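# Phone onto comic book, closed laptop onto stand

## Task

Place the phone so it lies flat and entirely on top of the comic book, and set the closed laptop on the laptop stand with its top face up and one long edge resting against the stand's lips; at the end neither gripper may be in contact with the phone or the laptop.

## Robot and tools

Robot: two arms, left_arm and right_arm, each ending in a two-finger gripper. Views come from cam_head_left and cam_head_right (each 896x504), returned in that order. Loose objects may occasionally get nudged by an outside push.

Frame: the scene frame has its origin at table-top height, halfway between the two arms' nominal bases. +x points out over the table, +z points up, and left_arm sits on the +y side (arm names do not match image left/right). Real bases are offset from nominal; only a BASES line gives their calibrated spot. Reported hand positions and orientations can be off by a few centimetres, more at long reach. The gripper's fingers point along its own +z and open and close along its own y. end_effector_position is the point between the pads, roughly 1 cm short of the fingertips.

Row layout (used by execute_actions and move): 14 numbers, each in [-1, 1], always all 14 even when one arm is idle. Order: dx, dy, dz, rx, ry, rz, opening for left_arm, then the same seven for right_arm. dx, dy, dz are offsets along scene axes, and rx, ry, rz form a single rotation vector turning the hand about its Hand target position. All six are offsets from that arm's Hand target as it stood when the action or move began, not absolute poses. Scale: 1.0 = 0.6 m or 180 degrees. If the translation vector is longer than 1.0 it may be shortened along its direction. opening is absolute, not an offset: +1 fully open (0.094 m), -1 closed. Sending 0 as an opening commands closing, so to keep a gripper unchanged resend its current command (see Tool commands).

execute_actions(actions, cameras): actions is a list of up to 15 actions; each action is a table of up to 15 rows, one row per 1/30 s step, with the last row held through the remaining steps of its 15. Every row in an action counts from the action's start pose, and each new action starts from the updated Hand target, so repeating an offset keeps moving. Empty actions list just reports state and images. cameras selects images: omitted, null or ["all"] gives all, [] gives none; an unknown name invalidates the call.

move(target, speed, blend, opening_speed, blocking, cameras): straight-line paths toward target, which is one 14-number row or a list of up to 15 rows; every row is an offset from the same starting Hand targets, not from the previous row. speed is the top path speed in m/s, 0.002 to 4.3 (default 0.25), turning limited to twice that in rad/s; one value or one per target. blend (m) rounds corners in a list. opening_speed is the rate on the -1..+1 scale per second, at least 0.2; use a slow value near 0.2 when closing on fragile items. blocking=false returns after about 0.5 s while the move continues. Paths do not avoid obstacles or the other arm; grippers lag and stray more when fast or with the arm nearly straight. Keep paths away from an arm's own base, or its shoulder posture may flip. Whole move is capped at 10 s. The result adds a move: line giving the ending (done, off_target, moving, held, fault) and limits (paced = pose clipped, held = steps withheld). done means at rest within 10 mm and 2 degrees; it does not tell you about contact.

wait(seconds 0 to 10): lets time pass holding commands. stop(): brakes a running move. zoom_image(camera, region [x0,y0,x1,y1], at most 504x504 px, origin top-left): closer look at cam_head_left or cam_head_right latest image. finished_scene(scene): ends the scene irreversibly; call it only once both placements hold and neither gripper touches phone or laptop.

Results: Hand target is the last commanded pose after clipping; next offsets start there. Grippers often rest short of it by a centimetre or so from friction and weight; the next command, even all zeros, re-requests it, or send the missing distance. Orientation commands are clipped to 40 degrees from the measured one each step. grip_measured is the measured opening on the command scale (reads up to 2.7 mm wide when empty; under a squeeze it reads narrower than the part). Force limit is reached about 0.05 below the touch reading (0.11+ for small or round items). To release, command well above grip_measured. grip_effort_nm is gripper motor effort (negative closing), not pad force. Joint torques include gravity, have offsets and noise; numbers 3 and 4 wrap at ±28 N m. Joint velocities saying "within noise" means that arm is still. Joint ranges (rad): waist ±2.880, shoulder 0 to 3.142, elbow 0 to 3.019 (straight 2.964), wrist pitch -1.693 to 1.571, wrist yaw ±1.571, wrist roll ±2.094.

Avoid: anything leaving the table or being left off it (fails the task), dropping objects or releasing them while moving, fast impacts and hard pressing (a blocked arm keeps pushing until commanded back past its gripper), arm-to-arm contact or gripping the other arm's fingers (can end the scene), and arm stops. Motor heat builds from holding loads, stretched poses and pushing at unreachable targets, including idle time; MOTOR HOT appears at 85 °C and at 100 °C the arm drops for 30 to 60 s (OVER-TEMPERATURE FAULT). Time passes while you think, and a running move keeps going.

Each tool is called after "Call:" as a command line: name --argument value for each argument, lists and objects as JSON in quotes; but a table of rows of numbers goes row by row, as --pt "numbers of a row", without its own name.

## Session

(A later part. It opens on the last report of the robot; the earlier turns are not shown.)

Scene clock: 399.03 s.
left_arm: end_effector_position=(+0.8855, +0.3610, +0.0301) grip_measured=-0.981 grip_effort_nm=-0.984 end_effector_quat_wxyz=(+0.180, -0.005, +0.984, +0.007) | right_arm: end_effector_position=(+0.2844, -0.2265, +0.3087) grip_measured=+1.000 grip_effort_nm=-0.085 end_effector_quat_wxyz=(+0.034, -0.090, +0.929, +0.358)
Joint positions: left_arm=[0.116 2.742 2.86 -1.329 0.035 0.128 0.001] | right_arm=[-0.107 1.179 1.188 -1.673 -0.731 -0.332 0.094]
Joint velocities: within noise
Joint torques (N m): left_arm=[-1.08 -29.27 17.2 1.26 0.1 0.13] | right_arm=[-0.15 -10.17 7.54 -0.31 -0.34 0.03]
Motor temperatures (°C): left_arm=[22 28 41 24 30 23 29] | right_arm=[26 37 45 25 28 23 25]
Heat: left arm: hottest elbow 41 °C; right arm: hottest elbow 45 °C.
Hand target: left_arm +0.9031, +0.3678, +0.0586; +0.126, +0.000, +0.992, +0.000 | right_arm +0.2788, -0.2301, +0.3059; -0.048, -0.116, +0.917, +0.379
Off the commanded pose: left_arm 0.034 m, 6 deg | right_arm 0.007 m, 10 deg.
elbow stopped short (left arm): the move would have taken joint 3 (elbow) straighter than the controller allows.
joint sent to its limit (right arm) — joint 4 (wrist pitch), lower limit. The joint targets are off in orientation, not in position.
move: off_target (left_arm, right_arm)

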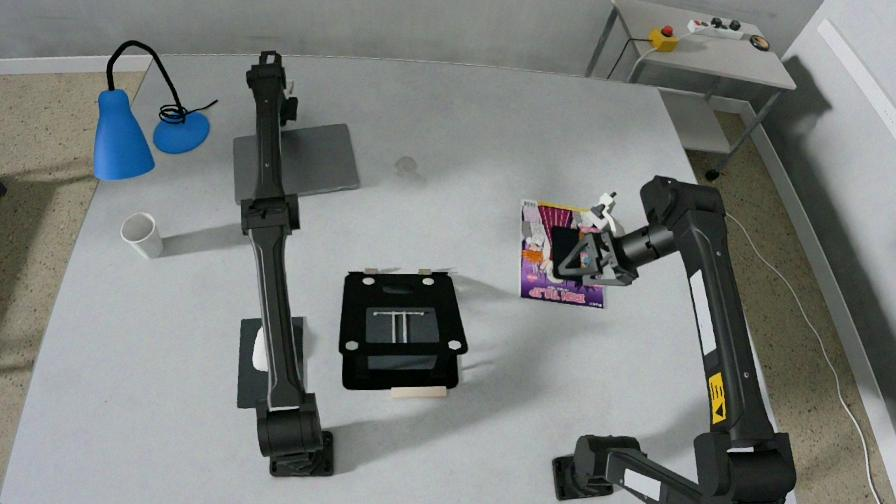

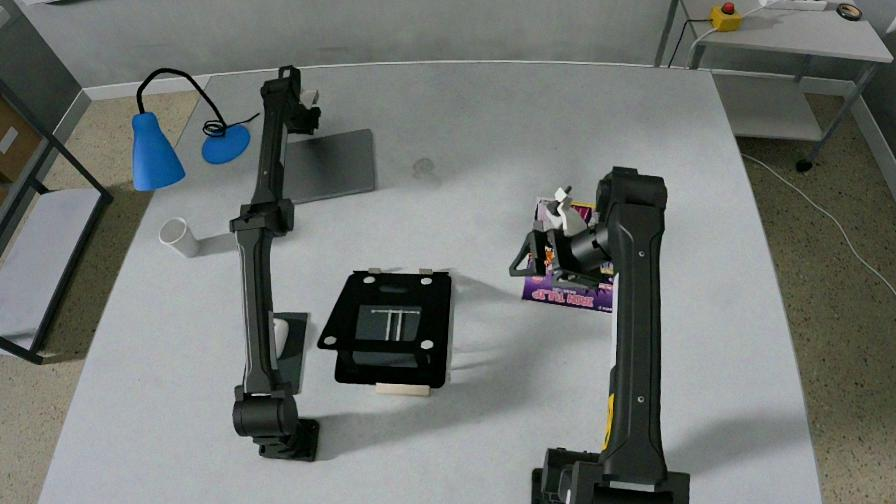

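Call:
move --pt "0 0 0.12 0 -0.145 0 -1 0 0 0 0 0 0 1" --pt "0.03 0.0 0.0 0 -0.145 0 -1 0 0 0 0 0 0 1" --speed '[0.15,0.1]'

Call:
zoom_image --camera "cam_head_right" --region '[220, 60, 440, 280]'

Call:
zoom_image --camera "cam_head_left" --region '[190, 40, 410, 260]'

Scene clock: 408.20 s.
left_arm: end_effector_position=(+0.9162, +0.3576, +0.0502) grip_measured=-0.981 grip_effort_nm=-0.989 end_effector_quat_wxyz=(+0.334, +0.007, +0.943, -0.002) | right_arm: end_effector_position=(+0.2844, -0.2265, +0.3087) grip_measured=+1.000 grip_effort_nm=-0.081 end_effector_quat_wxyz=(+0.034, -0.090, +0.929, +0.358)
Joint positions: left_arm=[0.121 2.486 2.313 -0.723 0.102 0.129 0.001] | right_arm=[-0.107 1.179 1.188 -1.673 -0.731 -0.332 0.094]
Joint velocities: within noise
Joint torques (N m): left_arm=[-0.5 -27.93 12.21 2.04 0.09 -0.04] | right_arm=[-0.21 -10.17 7.6 -0.28 -0.34 0.04]
Motor temperatures (°C): left_arm=[22 29 42 24 30 23 29] | right_arm=[26 37 45 25 27 23 25]
Heat: left arm: hottest elbow 42 °C; right arm: hottest elbow 45 °C.
Hand target: left_arm +0.9211, +0.3679, +0.0586; +0.347, +0.000, +0.938, +0.000 | right_arm +0.2788, -0.2301, +0.3059; -0.048, -0.116, +0.917, +0.379
Off the commanded pose: left_arm 0.014 m, 2 deg | right_arm 0.007 m, 10 deg.
joint sent to its limit (right arm) — joint 4 (wrist pitch), lower limit. The joint targets are off in orientation, not in position.
move: off_target (left_arm, right_arm)

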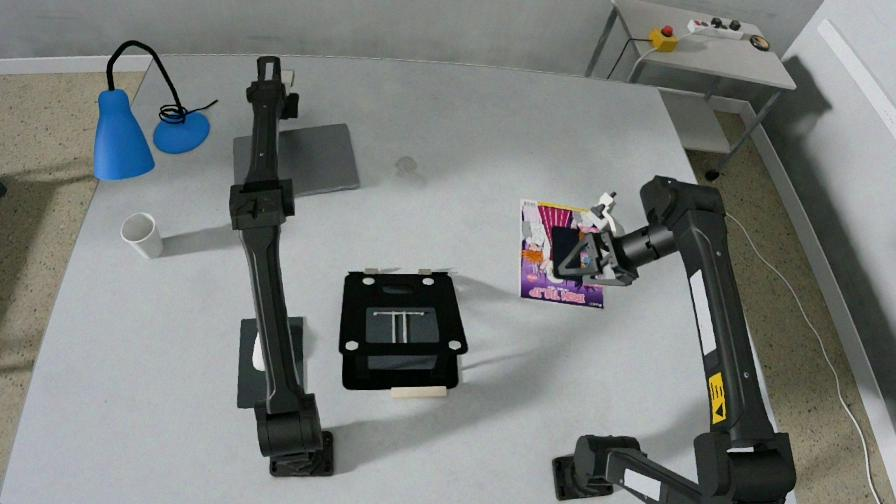

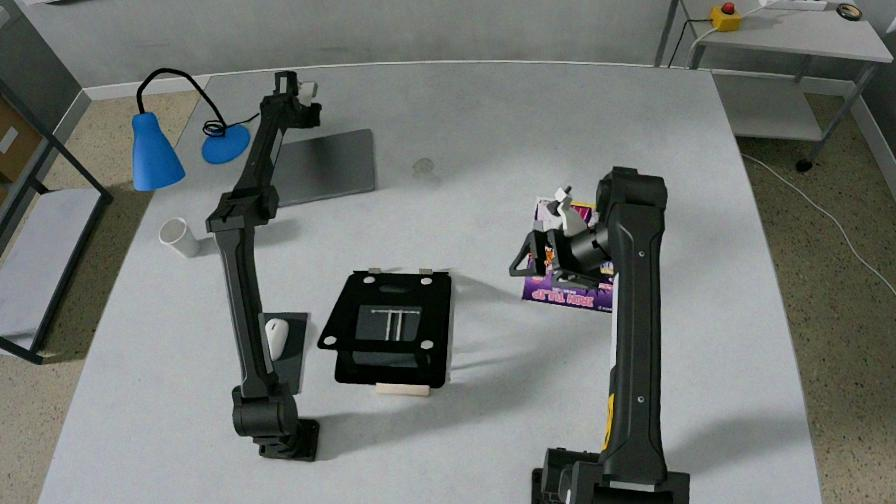

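Scaled by 2.291.

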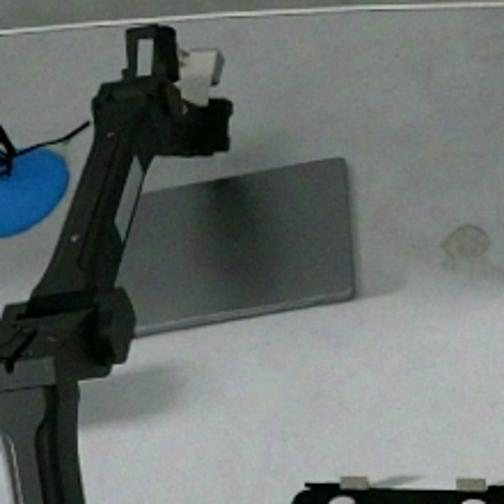

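Scaled by 2.291.

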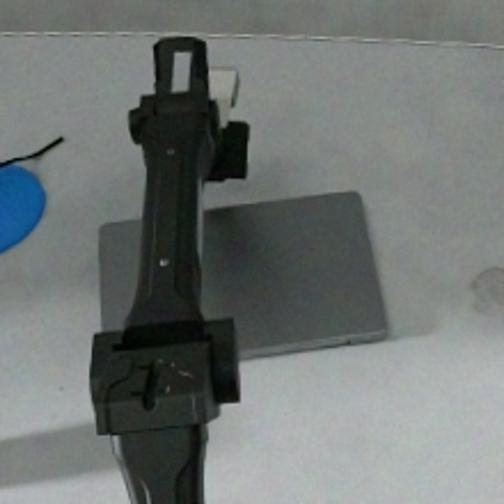

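Call:
move --pt "0.005 0 -0.085 0 0 0 -1 0 0 0 0 0 0 1" --pt "-0.15 -0.05 -0.085 0 0 0 -1 0 0 0 0 0 0 1" --speed '[0.08,0.06]'

Call:
zoom_image --camera "cam_head_right" --region '[220, 60, 440, 280]'

Call:
zoom_image --camera "cam_head_left" --region '[190, 40, 410, 260]'

Scene clock: 414.00 s.
left_arm: end_effector_position=(+0.8466, +0.3490, +0.0388) grip_measured=-0.981 grip_effort_nm=-0.984 end_effector_quat_wxyz=(+0.375, +0.002, +0.927, +0.006) | right_arm: end_effector_position=(+0.2844, -0.2265, +0.3087) grip_measured=+1.000 grip_effort_nm=-0.081 end_effector_quat_wxyz=(+0.034, -0.090, +0.929, +0.358)
Joint positions: left_arm=[0.121 2.241 1.783 -0.347 0.093 0.116 0.001] | right_arm=[-0.107 1.179 1.188 -1.673 -0.731 -0.332 0.094]
Joint velocities: within noise
Joint torques (N m): left_arm=[-2.67 -24.12 7.02 1.02 -0.11 -0.05] | right_arm=[-0.38 -10.11 7.58 -0.31 -0.34 0.04]
Motor temperatures (°C): left_arm=[22 30 42 24 29 23 29] | right_arm=[26 37 44 25 27 23 25]
Heat: left arm: hottest elbow 42 °C; right arm: hottest elbow 44 °C.
Hand target: left_arm +0.8312, +0.3378, +0.0079; +0.347, +0.000, +0.938, +0.000 | right_arm +0.2788, -0.2301, +0.3059; -0.048, -0.116, +0.917, +0.379
Off the commanded pose: left_arm 0.037 m, 4 deg | right_arm 0.007 m, 10 deg.
joint sent to its limit (right arm) — joint 4 (wrist pitch), lower limit. The joint targets are off in orientation, not in position.
move: off_target (left_arm, right_arm)

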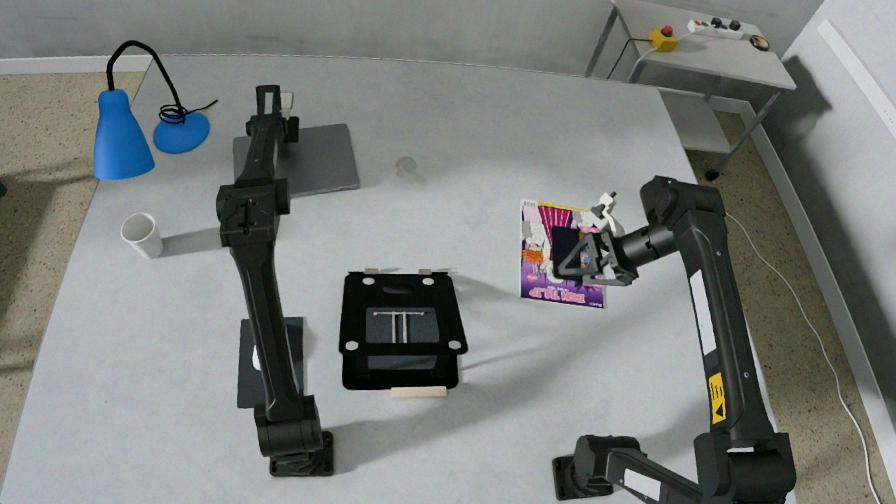

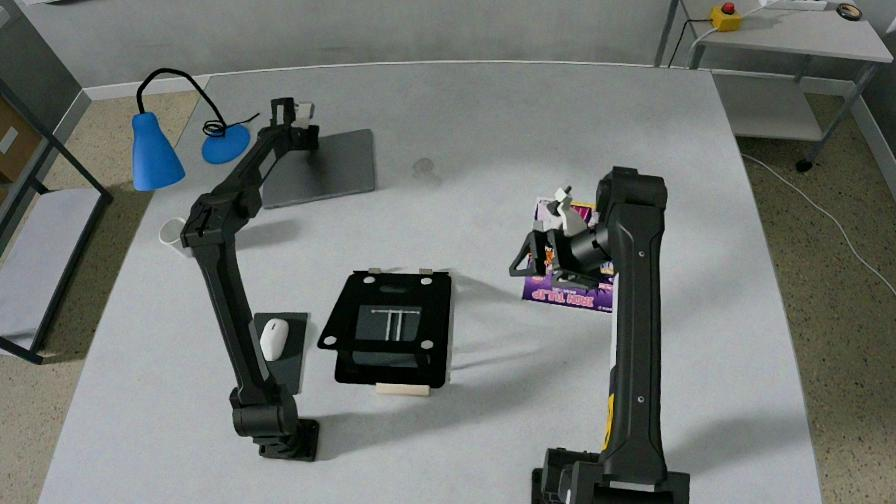

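Scaled by 2.291.

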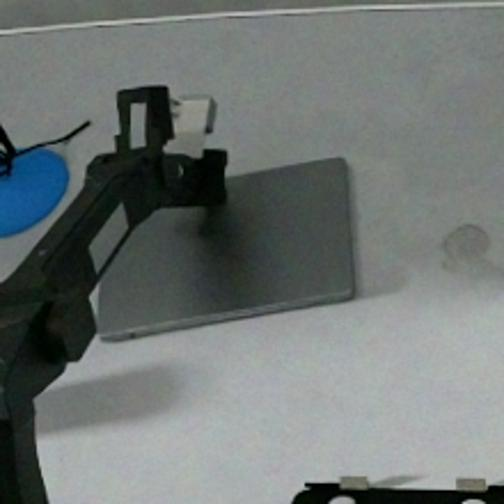

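Scaled by 2.291.

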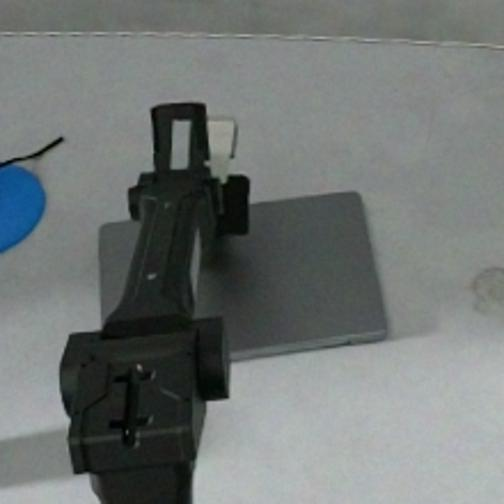

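Call:
move --pt "0.02 0.01 0.12 0 0 0 -1 0 0 0 0 0 0 1" --pt "0.2 0.04 0.12 0 0.04 0 -1 0 0 0 0 0 0 1" --pt "0.2 0.04 0.01 0 0.04 0 -1 0 0 0 0 0 0 1" --speed '[0.15,0.15,0.08]'

Call:
zoom_image --camera "cam_head_right" --region '[220, 60, 440, 280]'

Scene clock: 421.93 s.
left_arm: end_effector_position=(+0.9435, +0.3660, +0.0255) grip_measured=-0.981 grip_effort_nm=-0.984 end_effector_quat_wxyz=(+0.300, -0.004, +0.954, +0.002) | right_arm: end_effector_position=(+0.2844, -0.2265, +0.3087) grip_measured=+1.000 grip_effort_nm=-0.081 end_effector_quat_wxyz=(+0.034, -0.090, +0.929, +0.358)
Joint positions: left_arm=[0.121 2.792 2.874 -1.048 0.079 0.116 0.001] | right_arm=[-0.107 1.179 1.188 -1.673 -0.731 -0.332 0.094]
Joint velocities: within noise
Joint torques (N m): left_arm=[-2.37 -26.17 16.39 1.4 -0.03 0.07] | right_arm=[-0.21 -10.23 7.57 -0.29 -0.34 0.03]
Motor temperatures (°C): left_arm=[22 31 42 24 29 23 29] | right_arm=[26 36 44 25 27 23 25]
Heat: left arm: hottest elbow 42 °C; right arm: hottest elbow 44 °C.
Hand target: left_arm +0.9511, +0.3618, +0.0137; +0.287, +0.000, +0.958, +0.000 | right_arm +0.2788, -0.2301, +0.3059; -0.048, -0.116, +0.917, +0.379
Off the commanded pose: left_arm 0.014 m, 2 deg | right_arm 0.007 m, 10 deg.
elbow stopped short (left arm): the move would have taken joint 3 (elbow) straighter than the controller allows.
joint sent to its limit (right arm) — joint 4 (wrist pitch), lower limit. The joint targets are off in orientation, not in position.
move: off_target (left_arm, right_arm)

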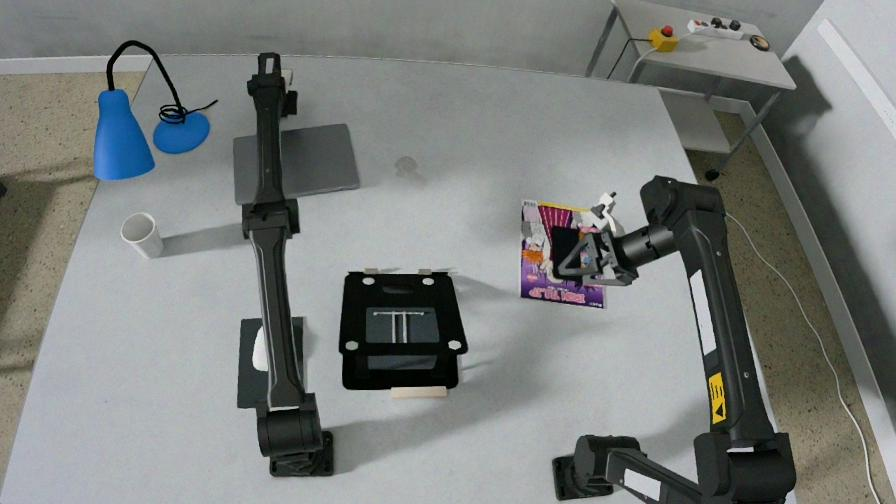

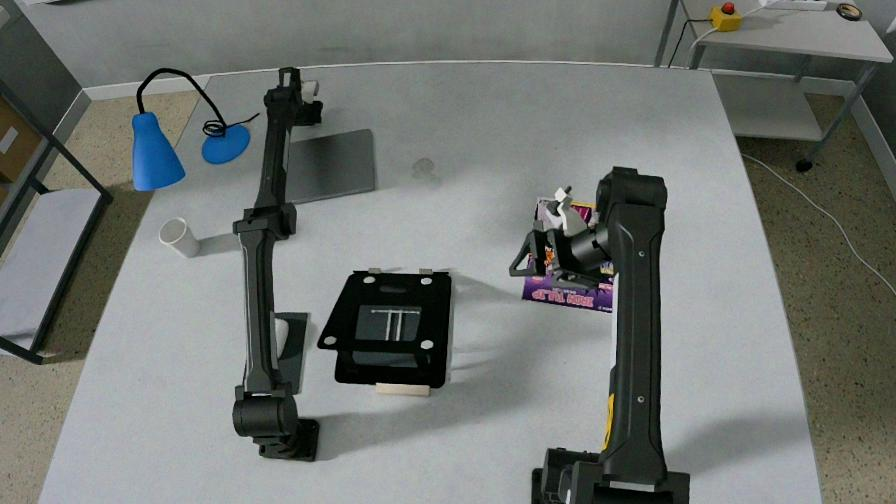

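Scaled by 2.291.

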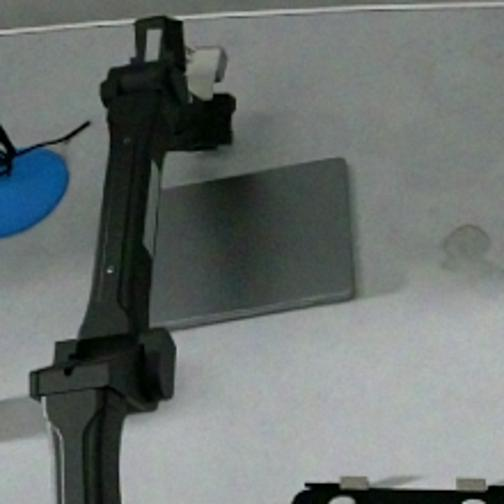

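Call:
move --pt "-0.0 0 -0.035 0 0 0 -1 0 0 0 0 0 0 1" --pt "-0.12 -0.02 -0.055 0 0.03 0 -1 0 0 0 0 0 0 1" --speed '[0.06,0.05]'

Call:
zoom_image --camera "cam_head_right" --region '[220, 60, 440, 280]'

Scene clock: 427.30 s.
left_arm: end_effector_position=(+0.8954, +0.3604, +0.0218) grip_measured=-0.981 grip_effort_nm=-0.984 end_effector_quat_wxyz=(+0.278, -0.006, +0.960, +0.003) | right_arm: end_effector_position=(+0.2844, -0.2265, +0.3087) grip_measured=+1.000 grip_effort_nm=-0.085 end_effector_quat_wxyz=(+0.034, -0.090, +0.929, +0.358)
Joint positions: left_arm=[0.121 2.505 2.319 -0.824 0.07 0.116 0.001] | right_arm=[-0.107 1.179 1.188 -1.673 -0.731 -0.332 0.094]
Joint velocities: within noise
Joint torques (N m): left_arm=[-2.37 -26.46 7.13 0.69 -0.15 0.09] | right_arm=[-0.26 -10.11 7.57 -0.29 -0.34 0.04]
Motor temperatures (°C): left_arm=[22 31 42 24 29 23 29] | right_arm=[26 36 44 25 27 23 25]
Heat: left arm: hottest elbow 42 °C; right arm: hottest elbow 44 °C.
Hand target: left_arm +0.8791, +0.3498, -0.0194; +0.242, +0.000, +0.970, +0.000 | right_arm +0.2788, -0.2301, +0.3059; -0.048, -0.116, +0.917, +0.379
Off the commanded pose: left_arm 0.045 m, 4 deg | right_arm 0.007 m, 10 deg.
elbow stopped short (left arm): the move would have taken joint 3 (elbow) straighter than the controller allows.
joint sent to its limit (right arm) — joint 4 (wrist pitch), lower limit. The joint targets are off in orientation, not in position.
move: off_target (left_arm, right_arm)

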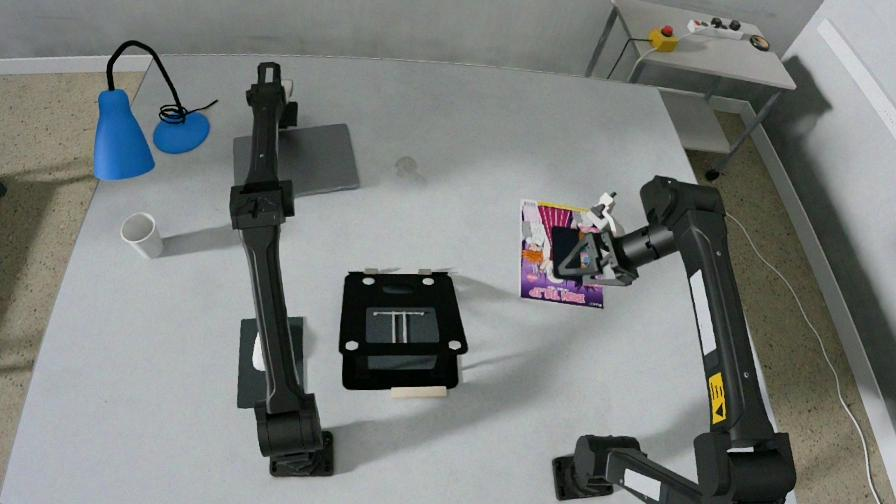

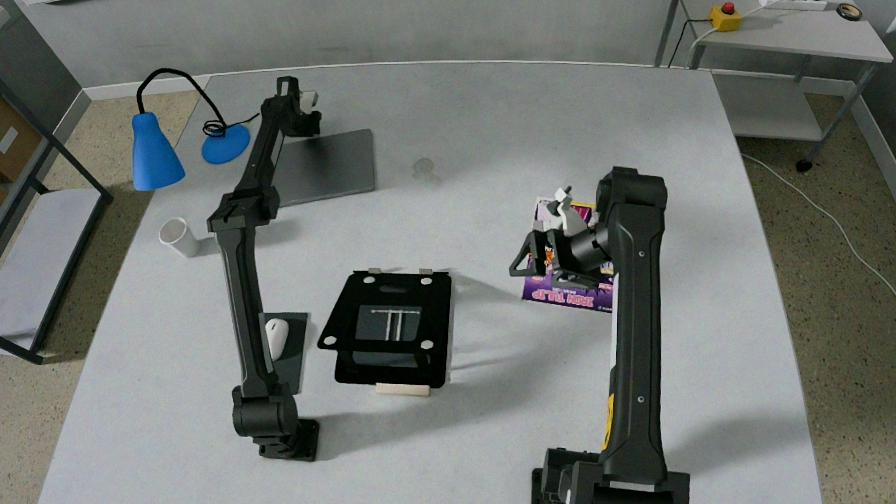

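Scaled by 2.291.

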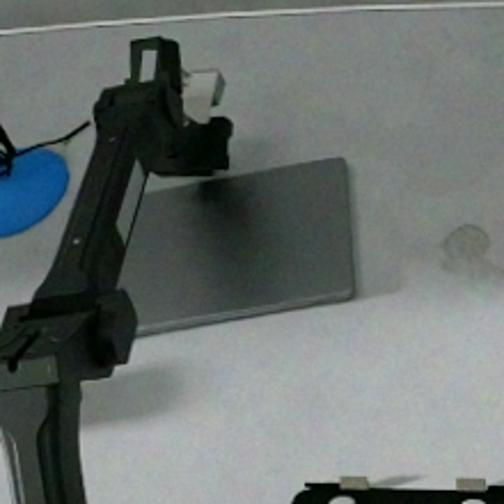

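Call:
move --pt "-0.06 -0.01 -0.02 0 0.05 0 -1 0 0 0 0 0 0 1" --pt "-0.22 -0.05 -0.02 0 0.06 0 -1 0 0 0 0 0 0 1" --speed '[0.04,0.05]'

Call:
zoom_image --camera "cam_head_right" --region '[220, 60, 440, 280]'

Scene clock: 434.53 s.
left_arm: end_effector_position=(+0.7780, +0.3446, +0.0169) grip_measured=-0.981 grip_effort_nm=-0.989 end_effector_quat_wxyz=(+0.207, -0.009, +0.978, +0.011) | right_arm: end_effector_position=(+0.2844, -0.2265, +0.3087) grip_measured=+1.000 grip_effort_nm=-0.076 end_effector_quat_wxyz=(+0.034, -0.090, +0.929, +0.358)
Joint positions: left_arm=[0.115 2.216 1.812 -0.751 0.033 0.118 0.001] | right_arm=[-0.107 1.179 1.188 -1.673 -0.731 -0.332 0.094]
Joint velocities: within noise
Joint torques (N m): left_arm=[-4.07 -22.89 4.94 -0.36 0.04 -0.05] | right_arm=[-0.15 -10.11 7.57 -0.32 -0.34 0.04]
Motor temperatures (°C): left_arm=[22 31 41 24 29 23 29] | right_arm=[26 36 44 25 27 23 25]
Heat: left arm: hottest elbow 41 °C; right arm: hottest elbow 44 °C.
Hand target: left_arm +0.7472, +0.3198, -0.0314; +0.149, +0.000, +0.989, +0.000 | right_arm +0.2788, -0.2301, +0.3059; -0.048, -0.116, +0.917, +0.379
Off the commanded pose: left_arm 0.062 m, 7 deg | right_arm 0.007 m, 10 deg.
joint sent to its limit (right arm) — joint 4 (wrist pitch), lower limit. The joint targets are off in orientation, not in position.
move: off_target (left_arm, right_arm)

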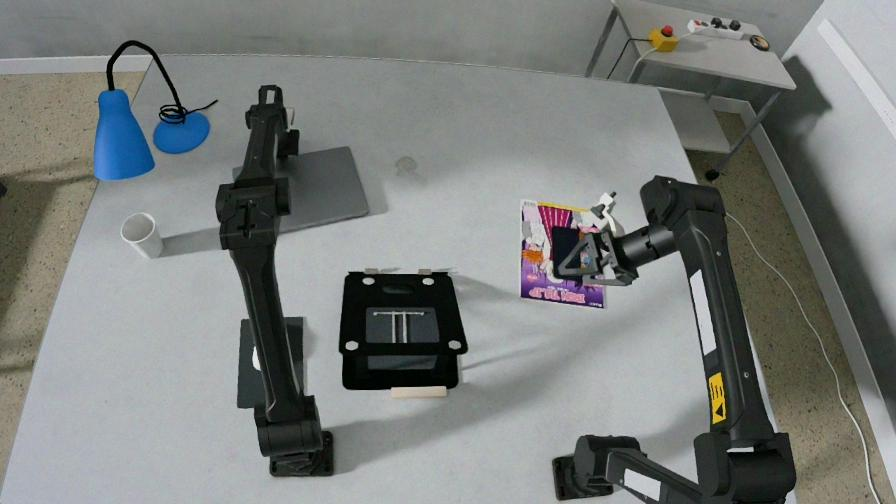

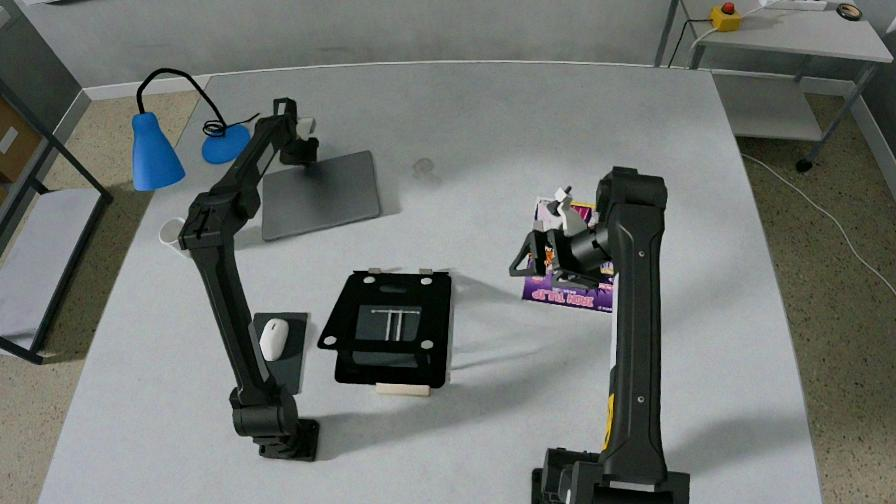

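Scaled by 2.291.

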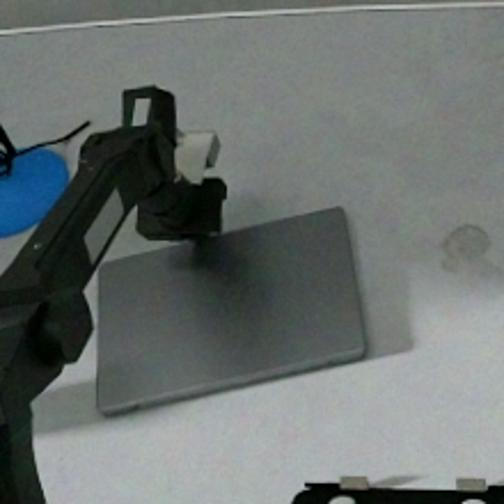

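Call:
move --target '[-0.07,-0.03,0.01,0,0,0,-1,0,0,0,0,0,0,1]' --speed 0.05 --cameras '["cam_head_left","cam_head_right"]'

Call:
zoom_image --camera "cam_head_right" --region '[220, 60, 440, 280]'

Call:
zoom_image --camera "cam_head_left" --region '[190, 80, 410, 300]'

Scene clock: 440.33 s.
left_arm: end_effector_position=(+0.7350, +0.3311, +0.0160) grip_measured=-0.981 grip_effort_nm=-0.989 end_effector_quat_wxyz=(+0.201, -0.011, +0.979, +0.013) | right_arm: end_effector_position=(+0.2844, -0.2265, +0.3087) grip_measured=+1.000 grip_effort_nm=-0.085 end_effector_quat_wxyz=(+0.034, -0.090, +0.929, +0.358)
Joint positions: left_arm=[0.102 2.111 1.626 -0.679 0.023 0.105 0.001] | right_arm=[-0.107 1.179 1.188 -1.673 -0.731 -0.332 0.094]
Joint velocities: within noise
Joint torques (N m): left_arm=[-4.25 -21.6 4.85 -0.29 0.18 -0.07] | right_arm=[-0.21 -10.17 7.56 -0.28 -0.33 0.04]
Motor temperatures (°C): left_arm=[22 31 41 24 29 23 29] | right_arm=[26 36 44 25 27 23 25]
Heat: left arm: hottest elbow 41 °C; right arm: hottest elbow 44 °C.
Hand target: left_arm +0.7051, +0.3019, -0.0255; +0.149, +0.000, +0.989, +0.000 | right_arm +0.2788, -0.2301, +0.3059; -0.048, -0.116, +0.917, +0.379
Off the commanded pose: left_arm 0.059 m, 6 deg | right_arm 0.007 m, 10 deg.
joint sent to its limit (right arm) — joint 4 (wrist pitch), lower limit. The joint targets are off in orientation, not in position.
move: off_target (left_arm, right_arm)

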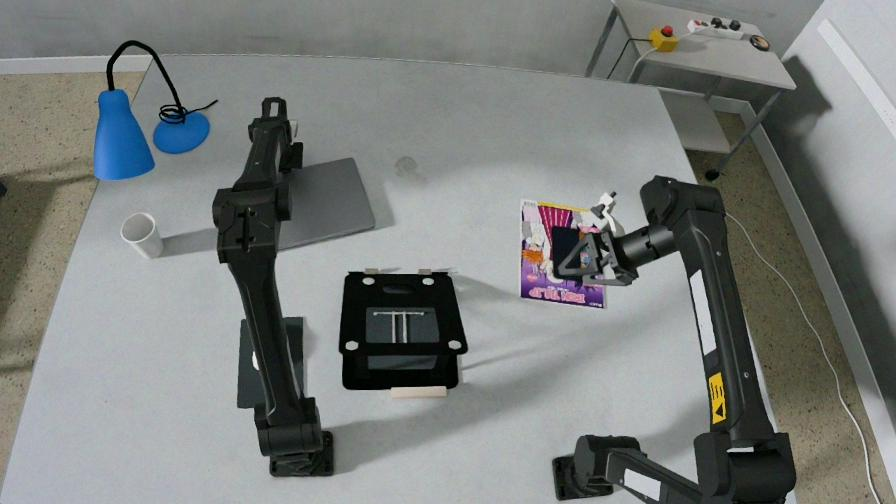

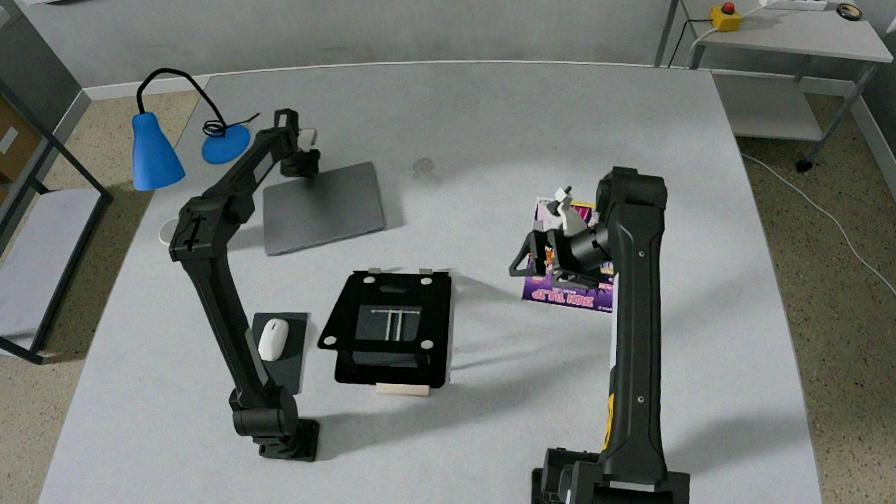

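Scaled by 2.291.

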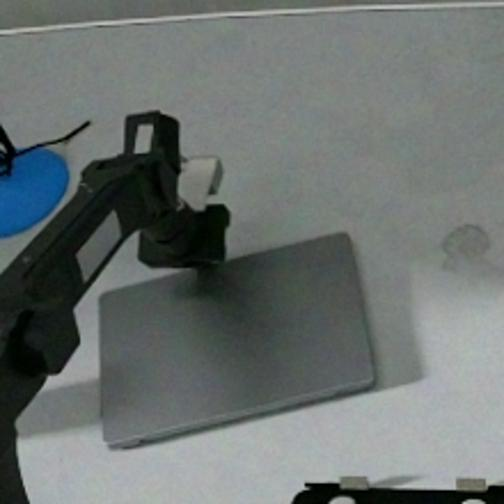

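Scaled by 2.291.

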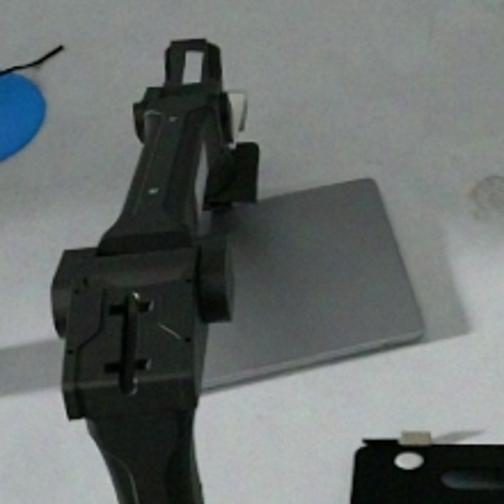

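Call:
move --pt "0.07 0.06 0.04 0 0 0 -1 0 0 0 0 0 0 1" --pt "0.07 0.06 0.3 0 0.05 0 -1 0 0 0 0 0 0 1" --pt "-0.06 0.375 0.3 0 0.095 0 -1 0 0 0 0 0 0 1" --pt "-0.06 0.375 0.0625 0 0.095 0 -1 0 0 0 0 0 0 1" --speed '[0.08,0.2,0.2,0.1]' --blend '[0,0.03,0.02,0]'

Call:
zoom_image --camera "cam_head_right" --region '[200, 60, 420, 280]'

Call:
zoom_image --camera "cam_head_left" --region '[190, 80, 410, 300]'

Scene clock: 453.67 s.
left_arm: end_effector_position=(+0.6692, +0.5258, +0.0180) grip_measured=-0.981 grip_effort_nm=-0.984 end_effector_quat_wxyz=(+0.001, -0.004, +1.000, -0.001) | right_arm: end_effector_position=(+0.2844, -0.2265, +0.3087) grip_measured=+1.000 grip_effort_nm=-0.081 end_effector_quat_wxyz=(+0.034, -0.090, +0.929, +0.358)
Joint positions: left_arm=[0.39 2.319 2.059 -1.31 0.002 0.41 0.001] | right_arm=[-0.107 1.179 1.188 -1.673 -0.731 -0.332 0.094]
Joint velocities: within noise
Joint torques (N m): left_arm=[-1.79 -25.88 9.21 0.59 -0.03 0.14] | right_arm=[-0.21 -10.11 7.56 -0.31 -0.34 0.04]
Motor temperatures (°C): left_arm=[22 31 40 24 29 23 29] | right_arm=[26 36 44 25 27 23 25]
Heat: left arm: hottest elbow 40 °C; right arm: hottest elbow 44 °C.
Hand target: left_arm +0.6691, +0.5268, +0.0122; +0.001, +0.000, +1.000, +0.000 | right_arm +0.2788, -0.2301, +0.3059; -0.048, -0.116, +0.917, +0.379
Off the commanded pose: left_arm 0.006 m, 1 deg | right_arm 0.007 m, 10 deg.
joint sent to its limit (right arm) — joint 4 (wrist pitch), lower limit. The joint targets are off in orientation, not in position.
move: off_target (right_arm)

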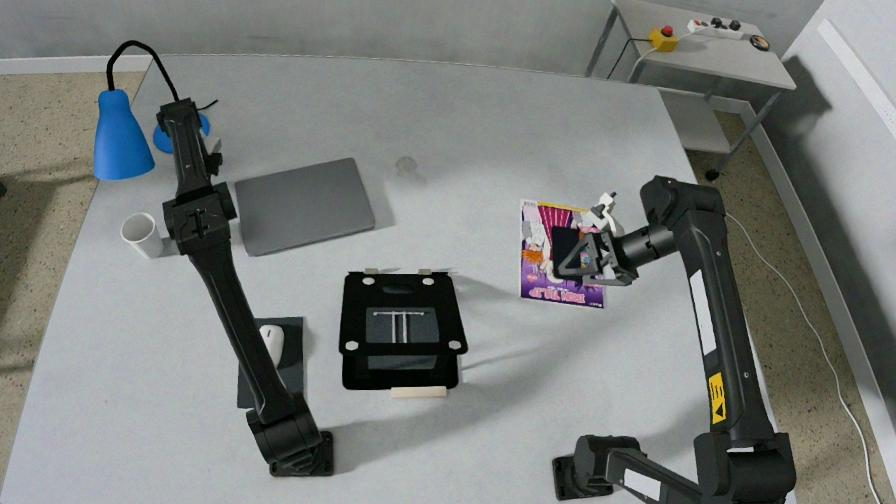

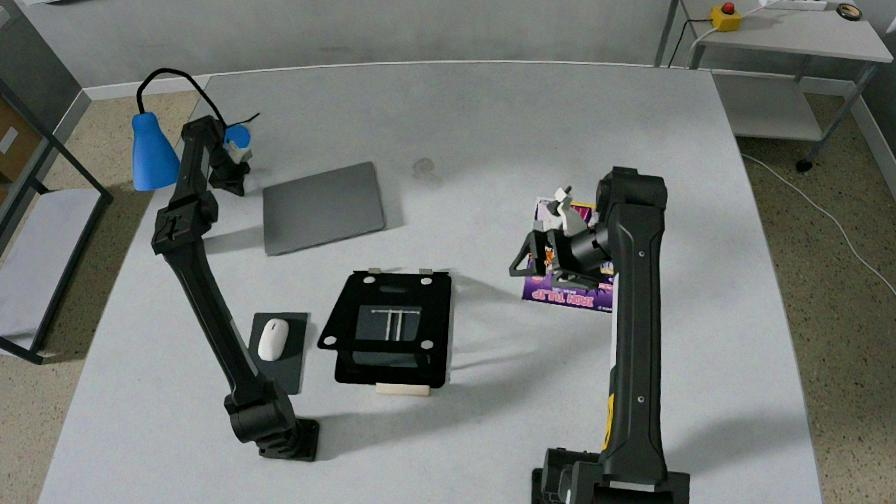

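Scaled by 2.291.

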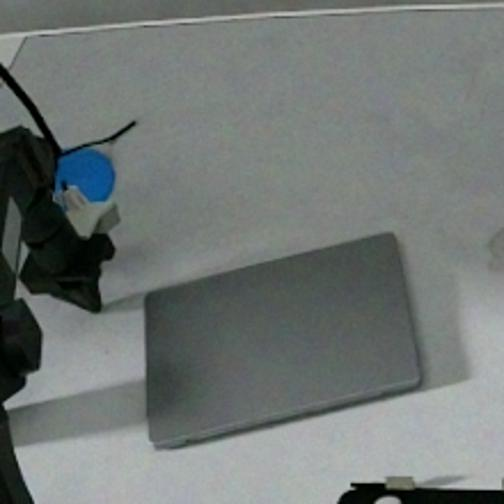

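Scaled by 2.291.

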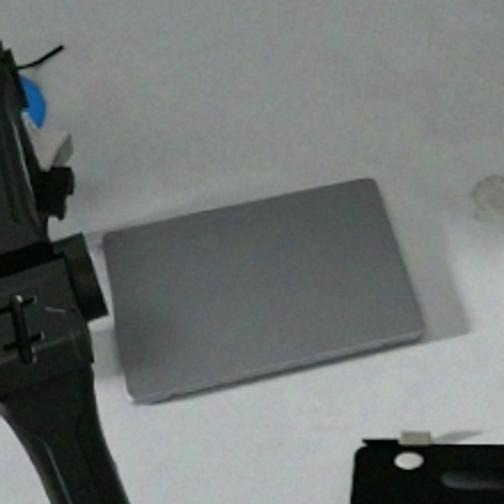

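Call:
move --target '[0.0,-0.3,0,0,0,0,-1,0,0,0,0,0,0,1]' --speed 0.07

Call:
zoom_image --camera "cam_head_left" --region '[190, 80, 460, 300]'

Scene clock: 465.73 s.
left_arm: end_effector_position=(+0.6691, +0.3898, +0.0154) grip_measured=-0.981 grip_effort_nm=-0.989 end_effector_quat_wxyz=(+0.007, -0.025, +1.000, +0.011) | right_arm: end_effector_position=(+0.2844, -0.2265, +0.3087) grip_measured=+1.000 grip_effort_nm=-0.081 end_effector_quat_wxyz=(+0.034, -0.090, +0.929, +0.358)
Joint positions: left_arm=[0.193 2.184 1.809 -1.178 -0.019 0.172 0.001] | right_arm=[-0.107 1.179 1.188 -1.673 -0.731 -0.332 0.094]
Joint velocities: within noise
Joint torques (N m): left_arm=[-5.42 -24.35 7.1 0.32 0.69 -0.08] | right_arm=[-0.15 -10.17 7.57 -0.29 -0.34 0.04]
Motor temperatures (°C): left_arm=[22 32 40 24 29 23 29] | right_arm=[26 36 43 25 27 23 25]
Heat: left arm: hottest elbow 40 °C; right arm: hottest elbow 43 °C.
Hand target: left_arm +0.6692, +0.3469, +0.0122; +0.001, +0.000, +1.000, +0.000 | right_arm +0.2788, -0.2301, +0.3059; -0.048, -0.116, +0.917, +0.379
Off the commanded pose: left_arm 0.043 m, 3 deg | right_arm 0.007 m, 10 deg.
joint sent to its limit (right arm) — joint 4 (wrist pitch), lower limit. The joint targets are off in orientation, not in position.
move: off_target (left_arm, right_arm)

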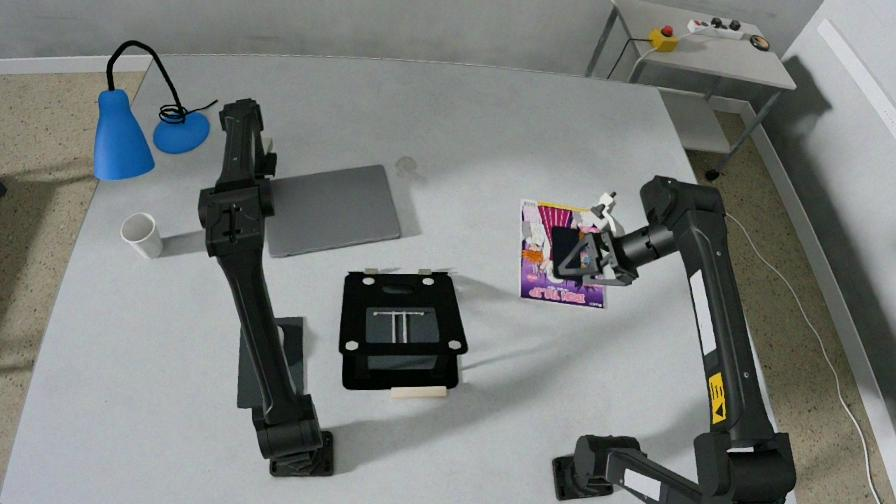

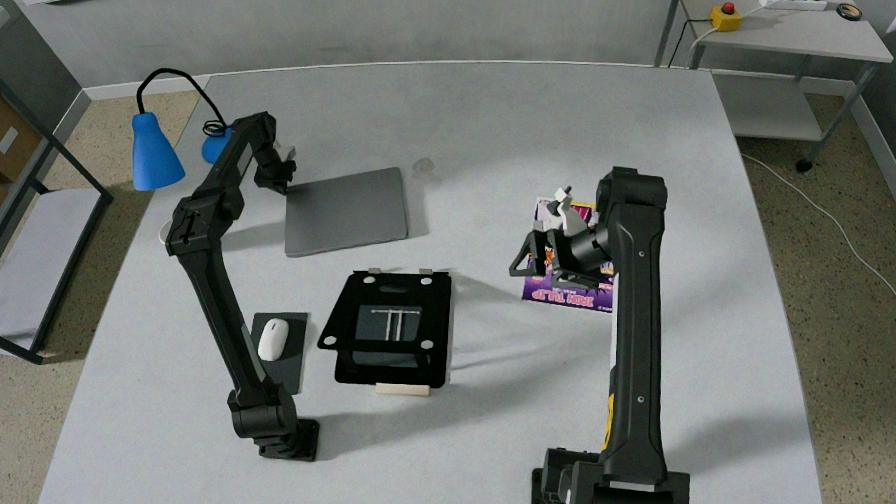

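Scaled by 1.867.

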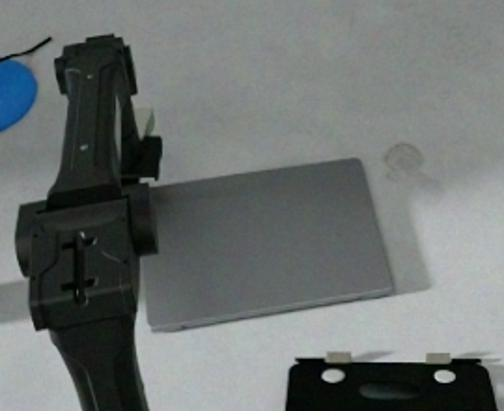

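Call:
move --pt "-0.03 -0.02 0 0 0 0 -1 0 0 0 0 0 0 1" --pt "-0.03 -0.21 0 0 0 0 -1 0 0 0 0 0 0 1" --speed 0.07

Call:
zoom_image --camera "cam_head_left" --region '[230, 80, 500, 300]'

Call:
zoom_image --camera "cam_head_right" --region '[230, 80, 500, 300]'

Scene clock: 473.83 s.
left_arm: end_effector_position=(+0.6575, +0.2599, +0.0146) grip_measured=-0.981 grip_effort_nm=-0.989 end_effector_quat_wxyz=(+0.007, -0.022, +1.000, +0.010) | right_arm: end_effector_position=(+0.2844, -0.2265, +0.3087) grip_measured=+1.000 grip_effort_nm=-0.081 end_effector_quat_wxyz=(+0.034, -0.090, +0.929, +0.358)
Joint positions: left_arm=[-0.006 2.116 1.688 -1.129 -0.02 -0.021 0.001] | right_arm=[-0.107 1.179 1.188 -1.673 -0.731 -0.332 0.094]
Joint velocities: within noise
Joint torques (N m): left_arm=[-5.83 -23.59 7.62 0.36 0.71 -0.12] | right_arm=[-0.21 -10.05 7.58 -0.31 -0.33 0.04]
Motor temperatures (°C): left_arm=[23 31 39 24 29 23 29] | right_arm=[26 36 43 25 26 23 25]
Heat: left arm: hottest elbow 39 °C; right arm: hottest elbow 43 °C.
Hand target: left_arm +0.6510, +0.2208, +0.0120; +0.001, +0.000, +1.000, +0.000 | right_arm +0.2788, -0.2301, +0.3059; -0.048, -0.116, +0.917, +0.379
Off the commanded pose: left_arm 0.040 m, 3 deg | right_arm 0.007 m, 10 deg.
joint sent to its limit (right arm) — joint 4 (wrist pitch), lower limit. The joint targets are off in orientation, not in position.
move: off_target (left_arm, right_arm)

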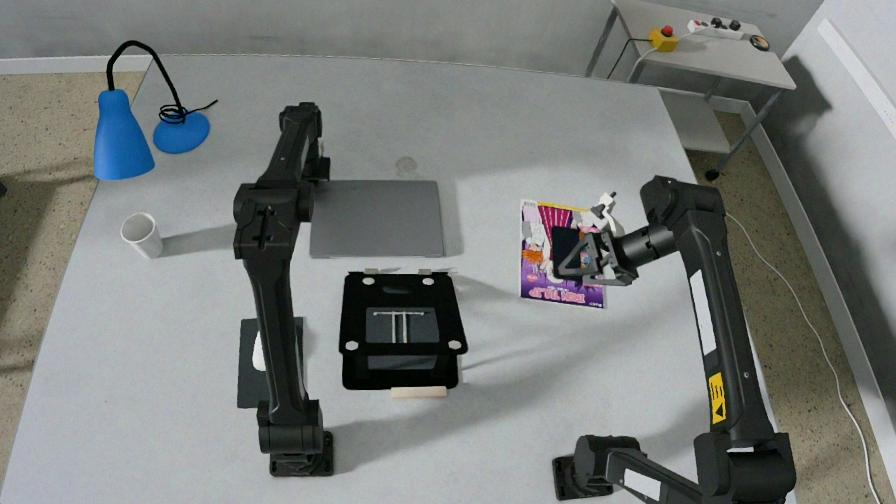

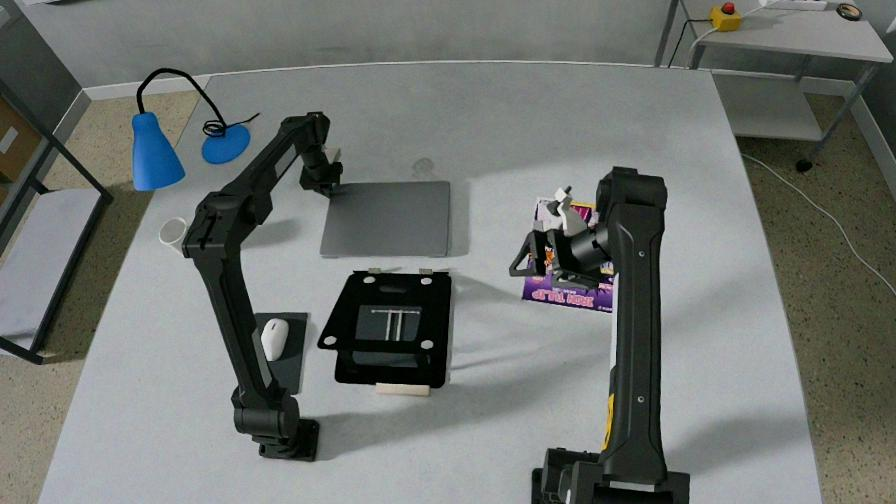

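Scaled by 1.867.

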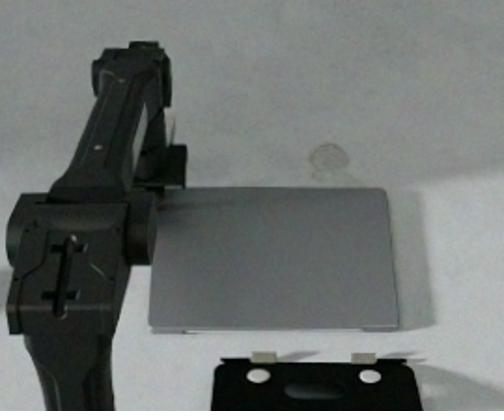

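Scaled by 1.867.

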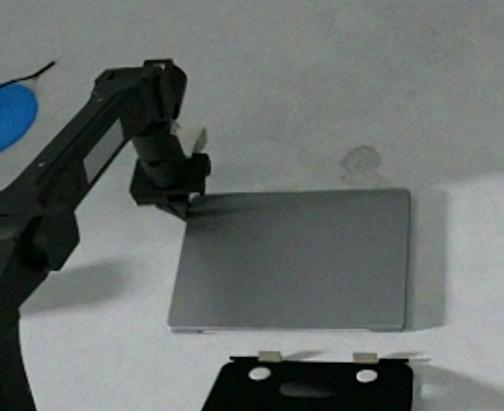

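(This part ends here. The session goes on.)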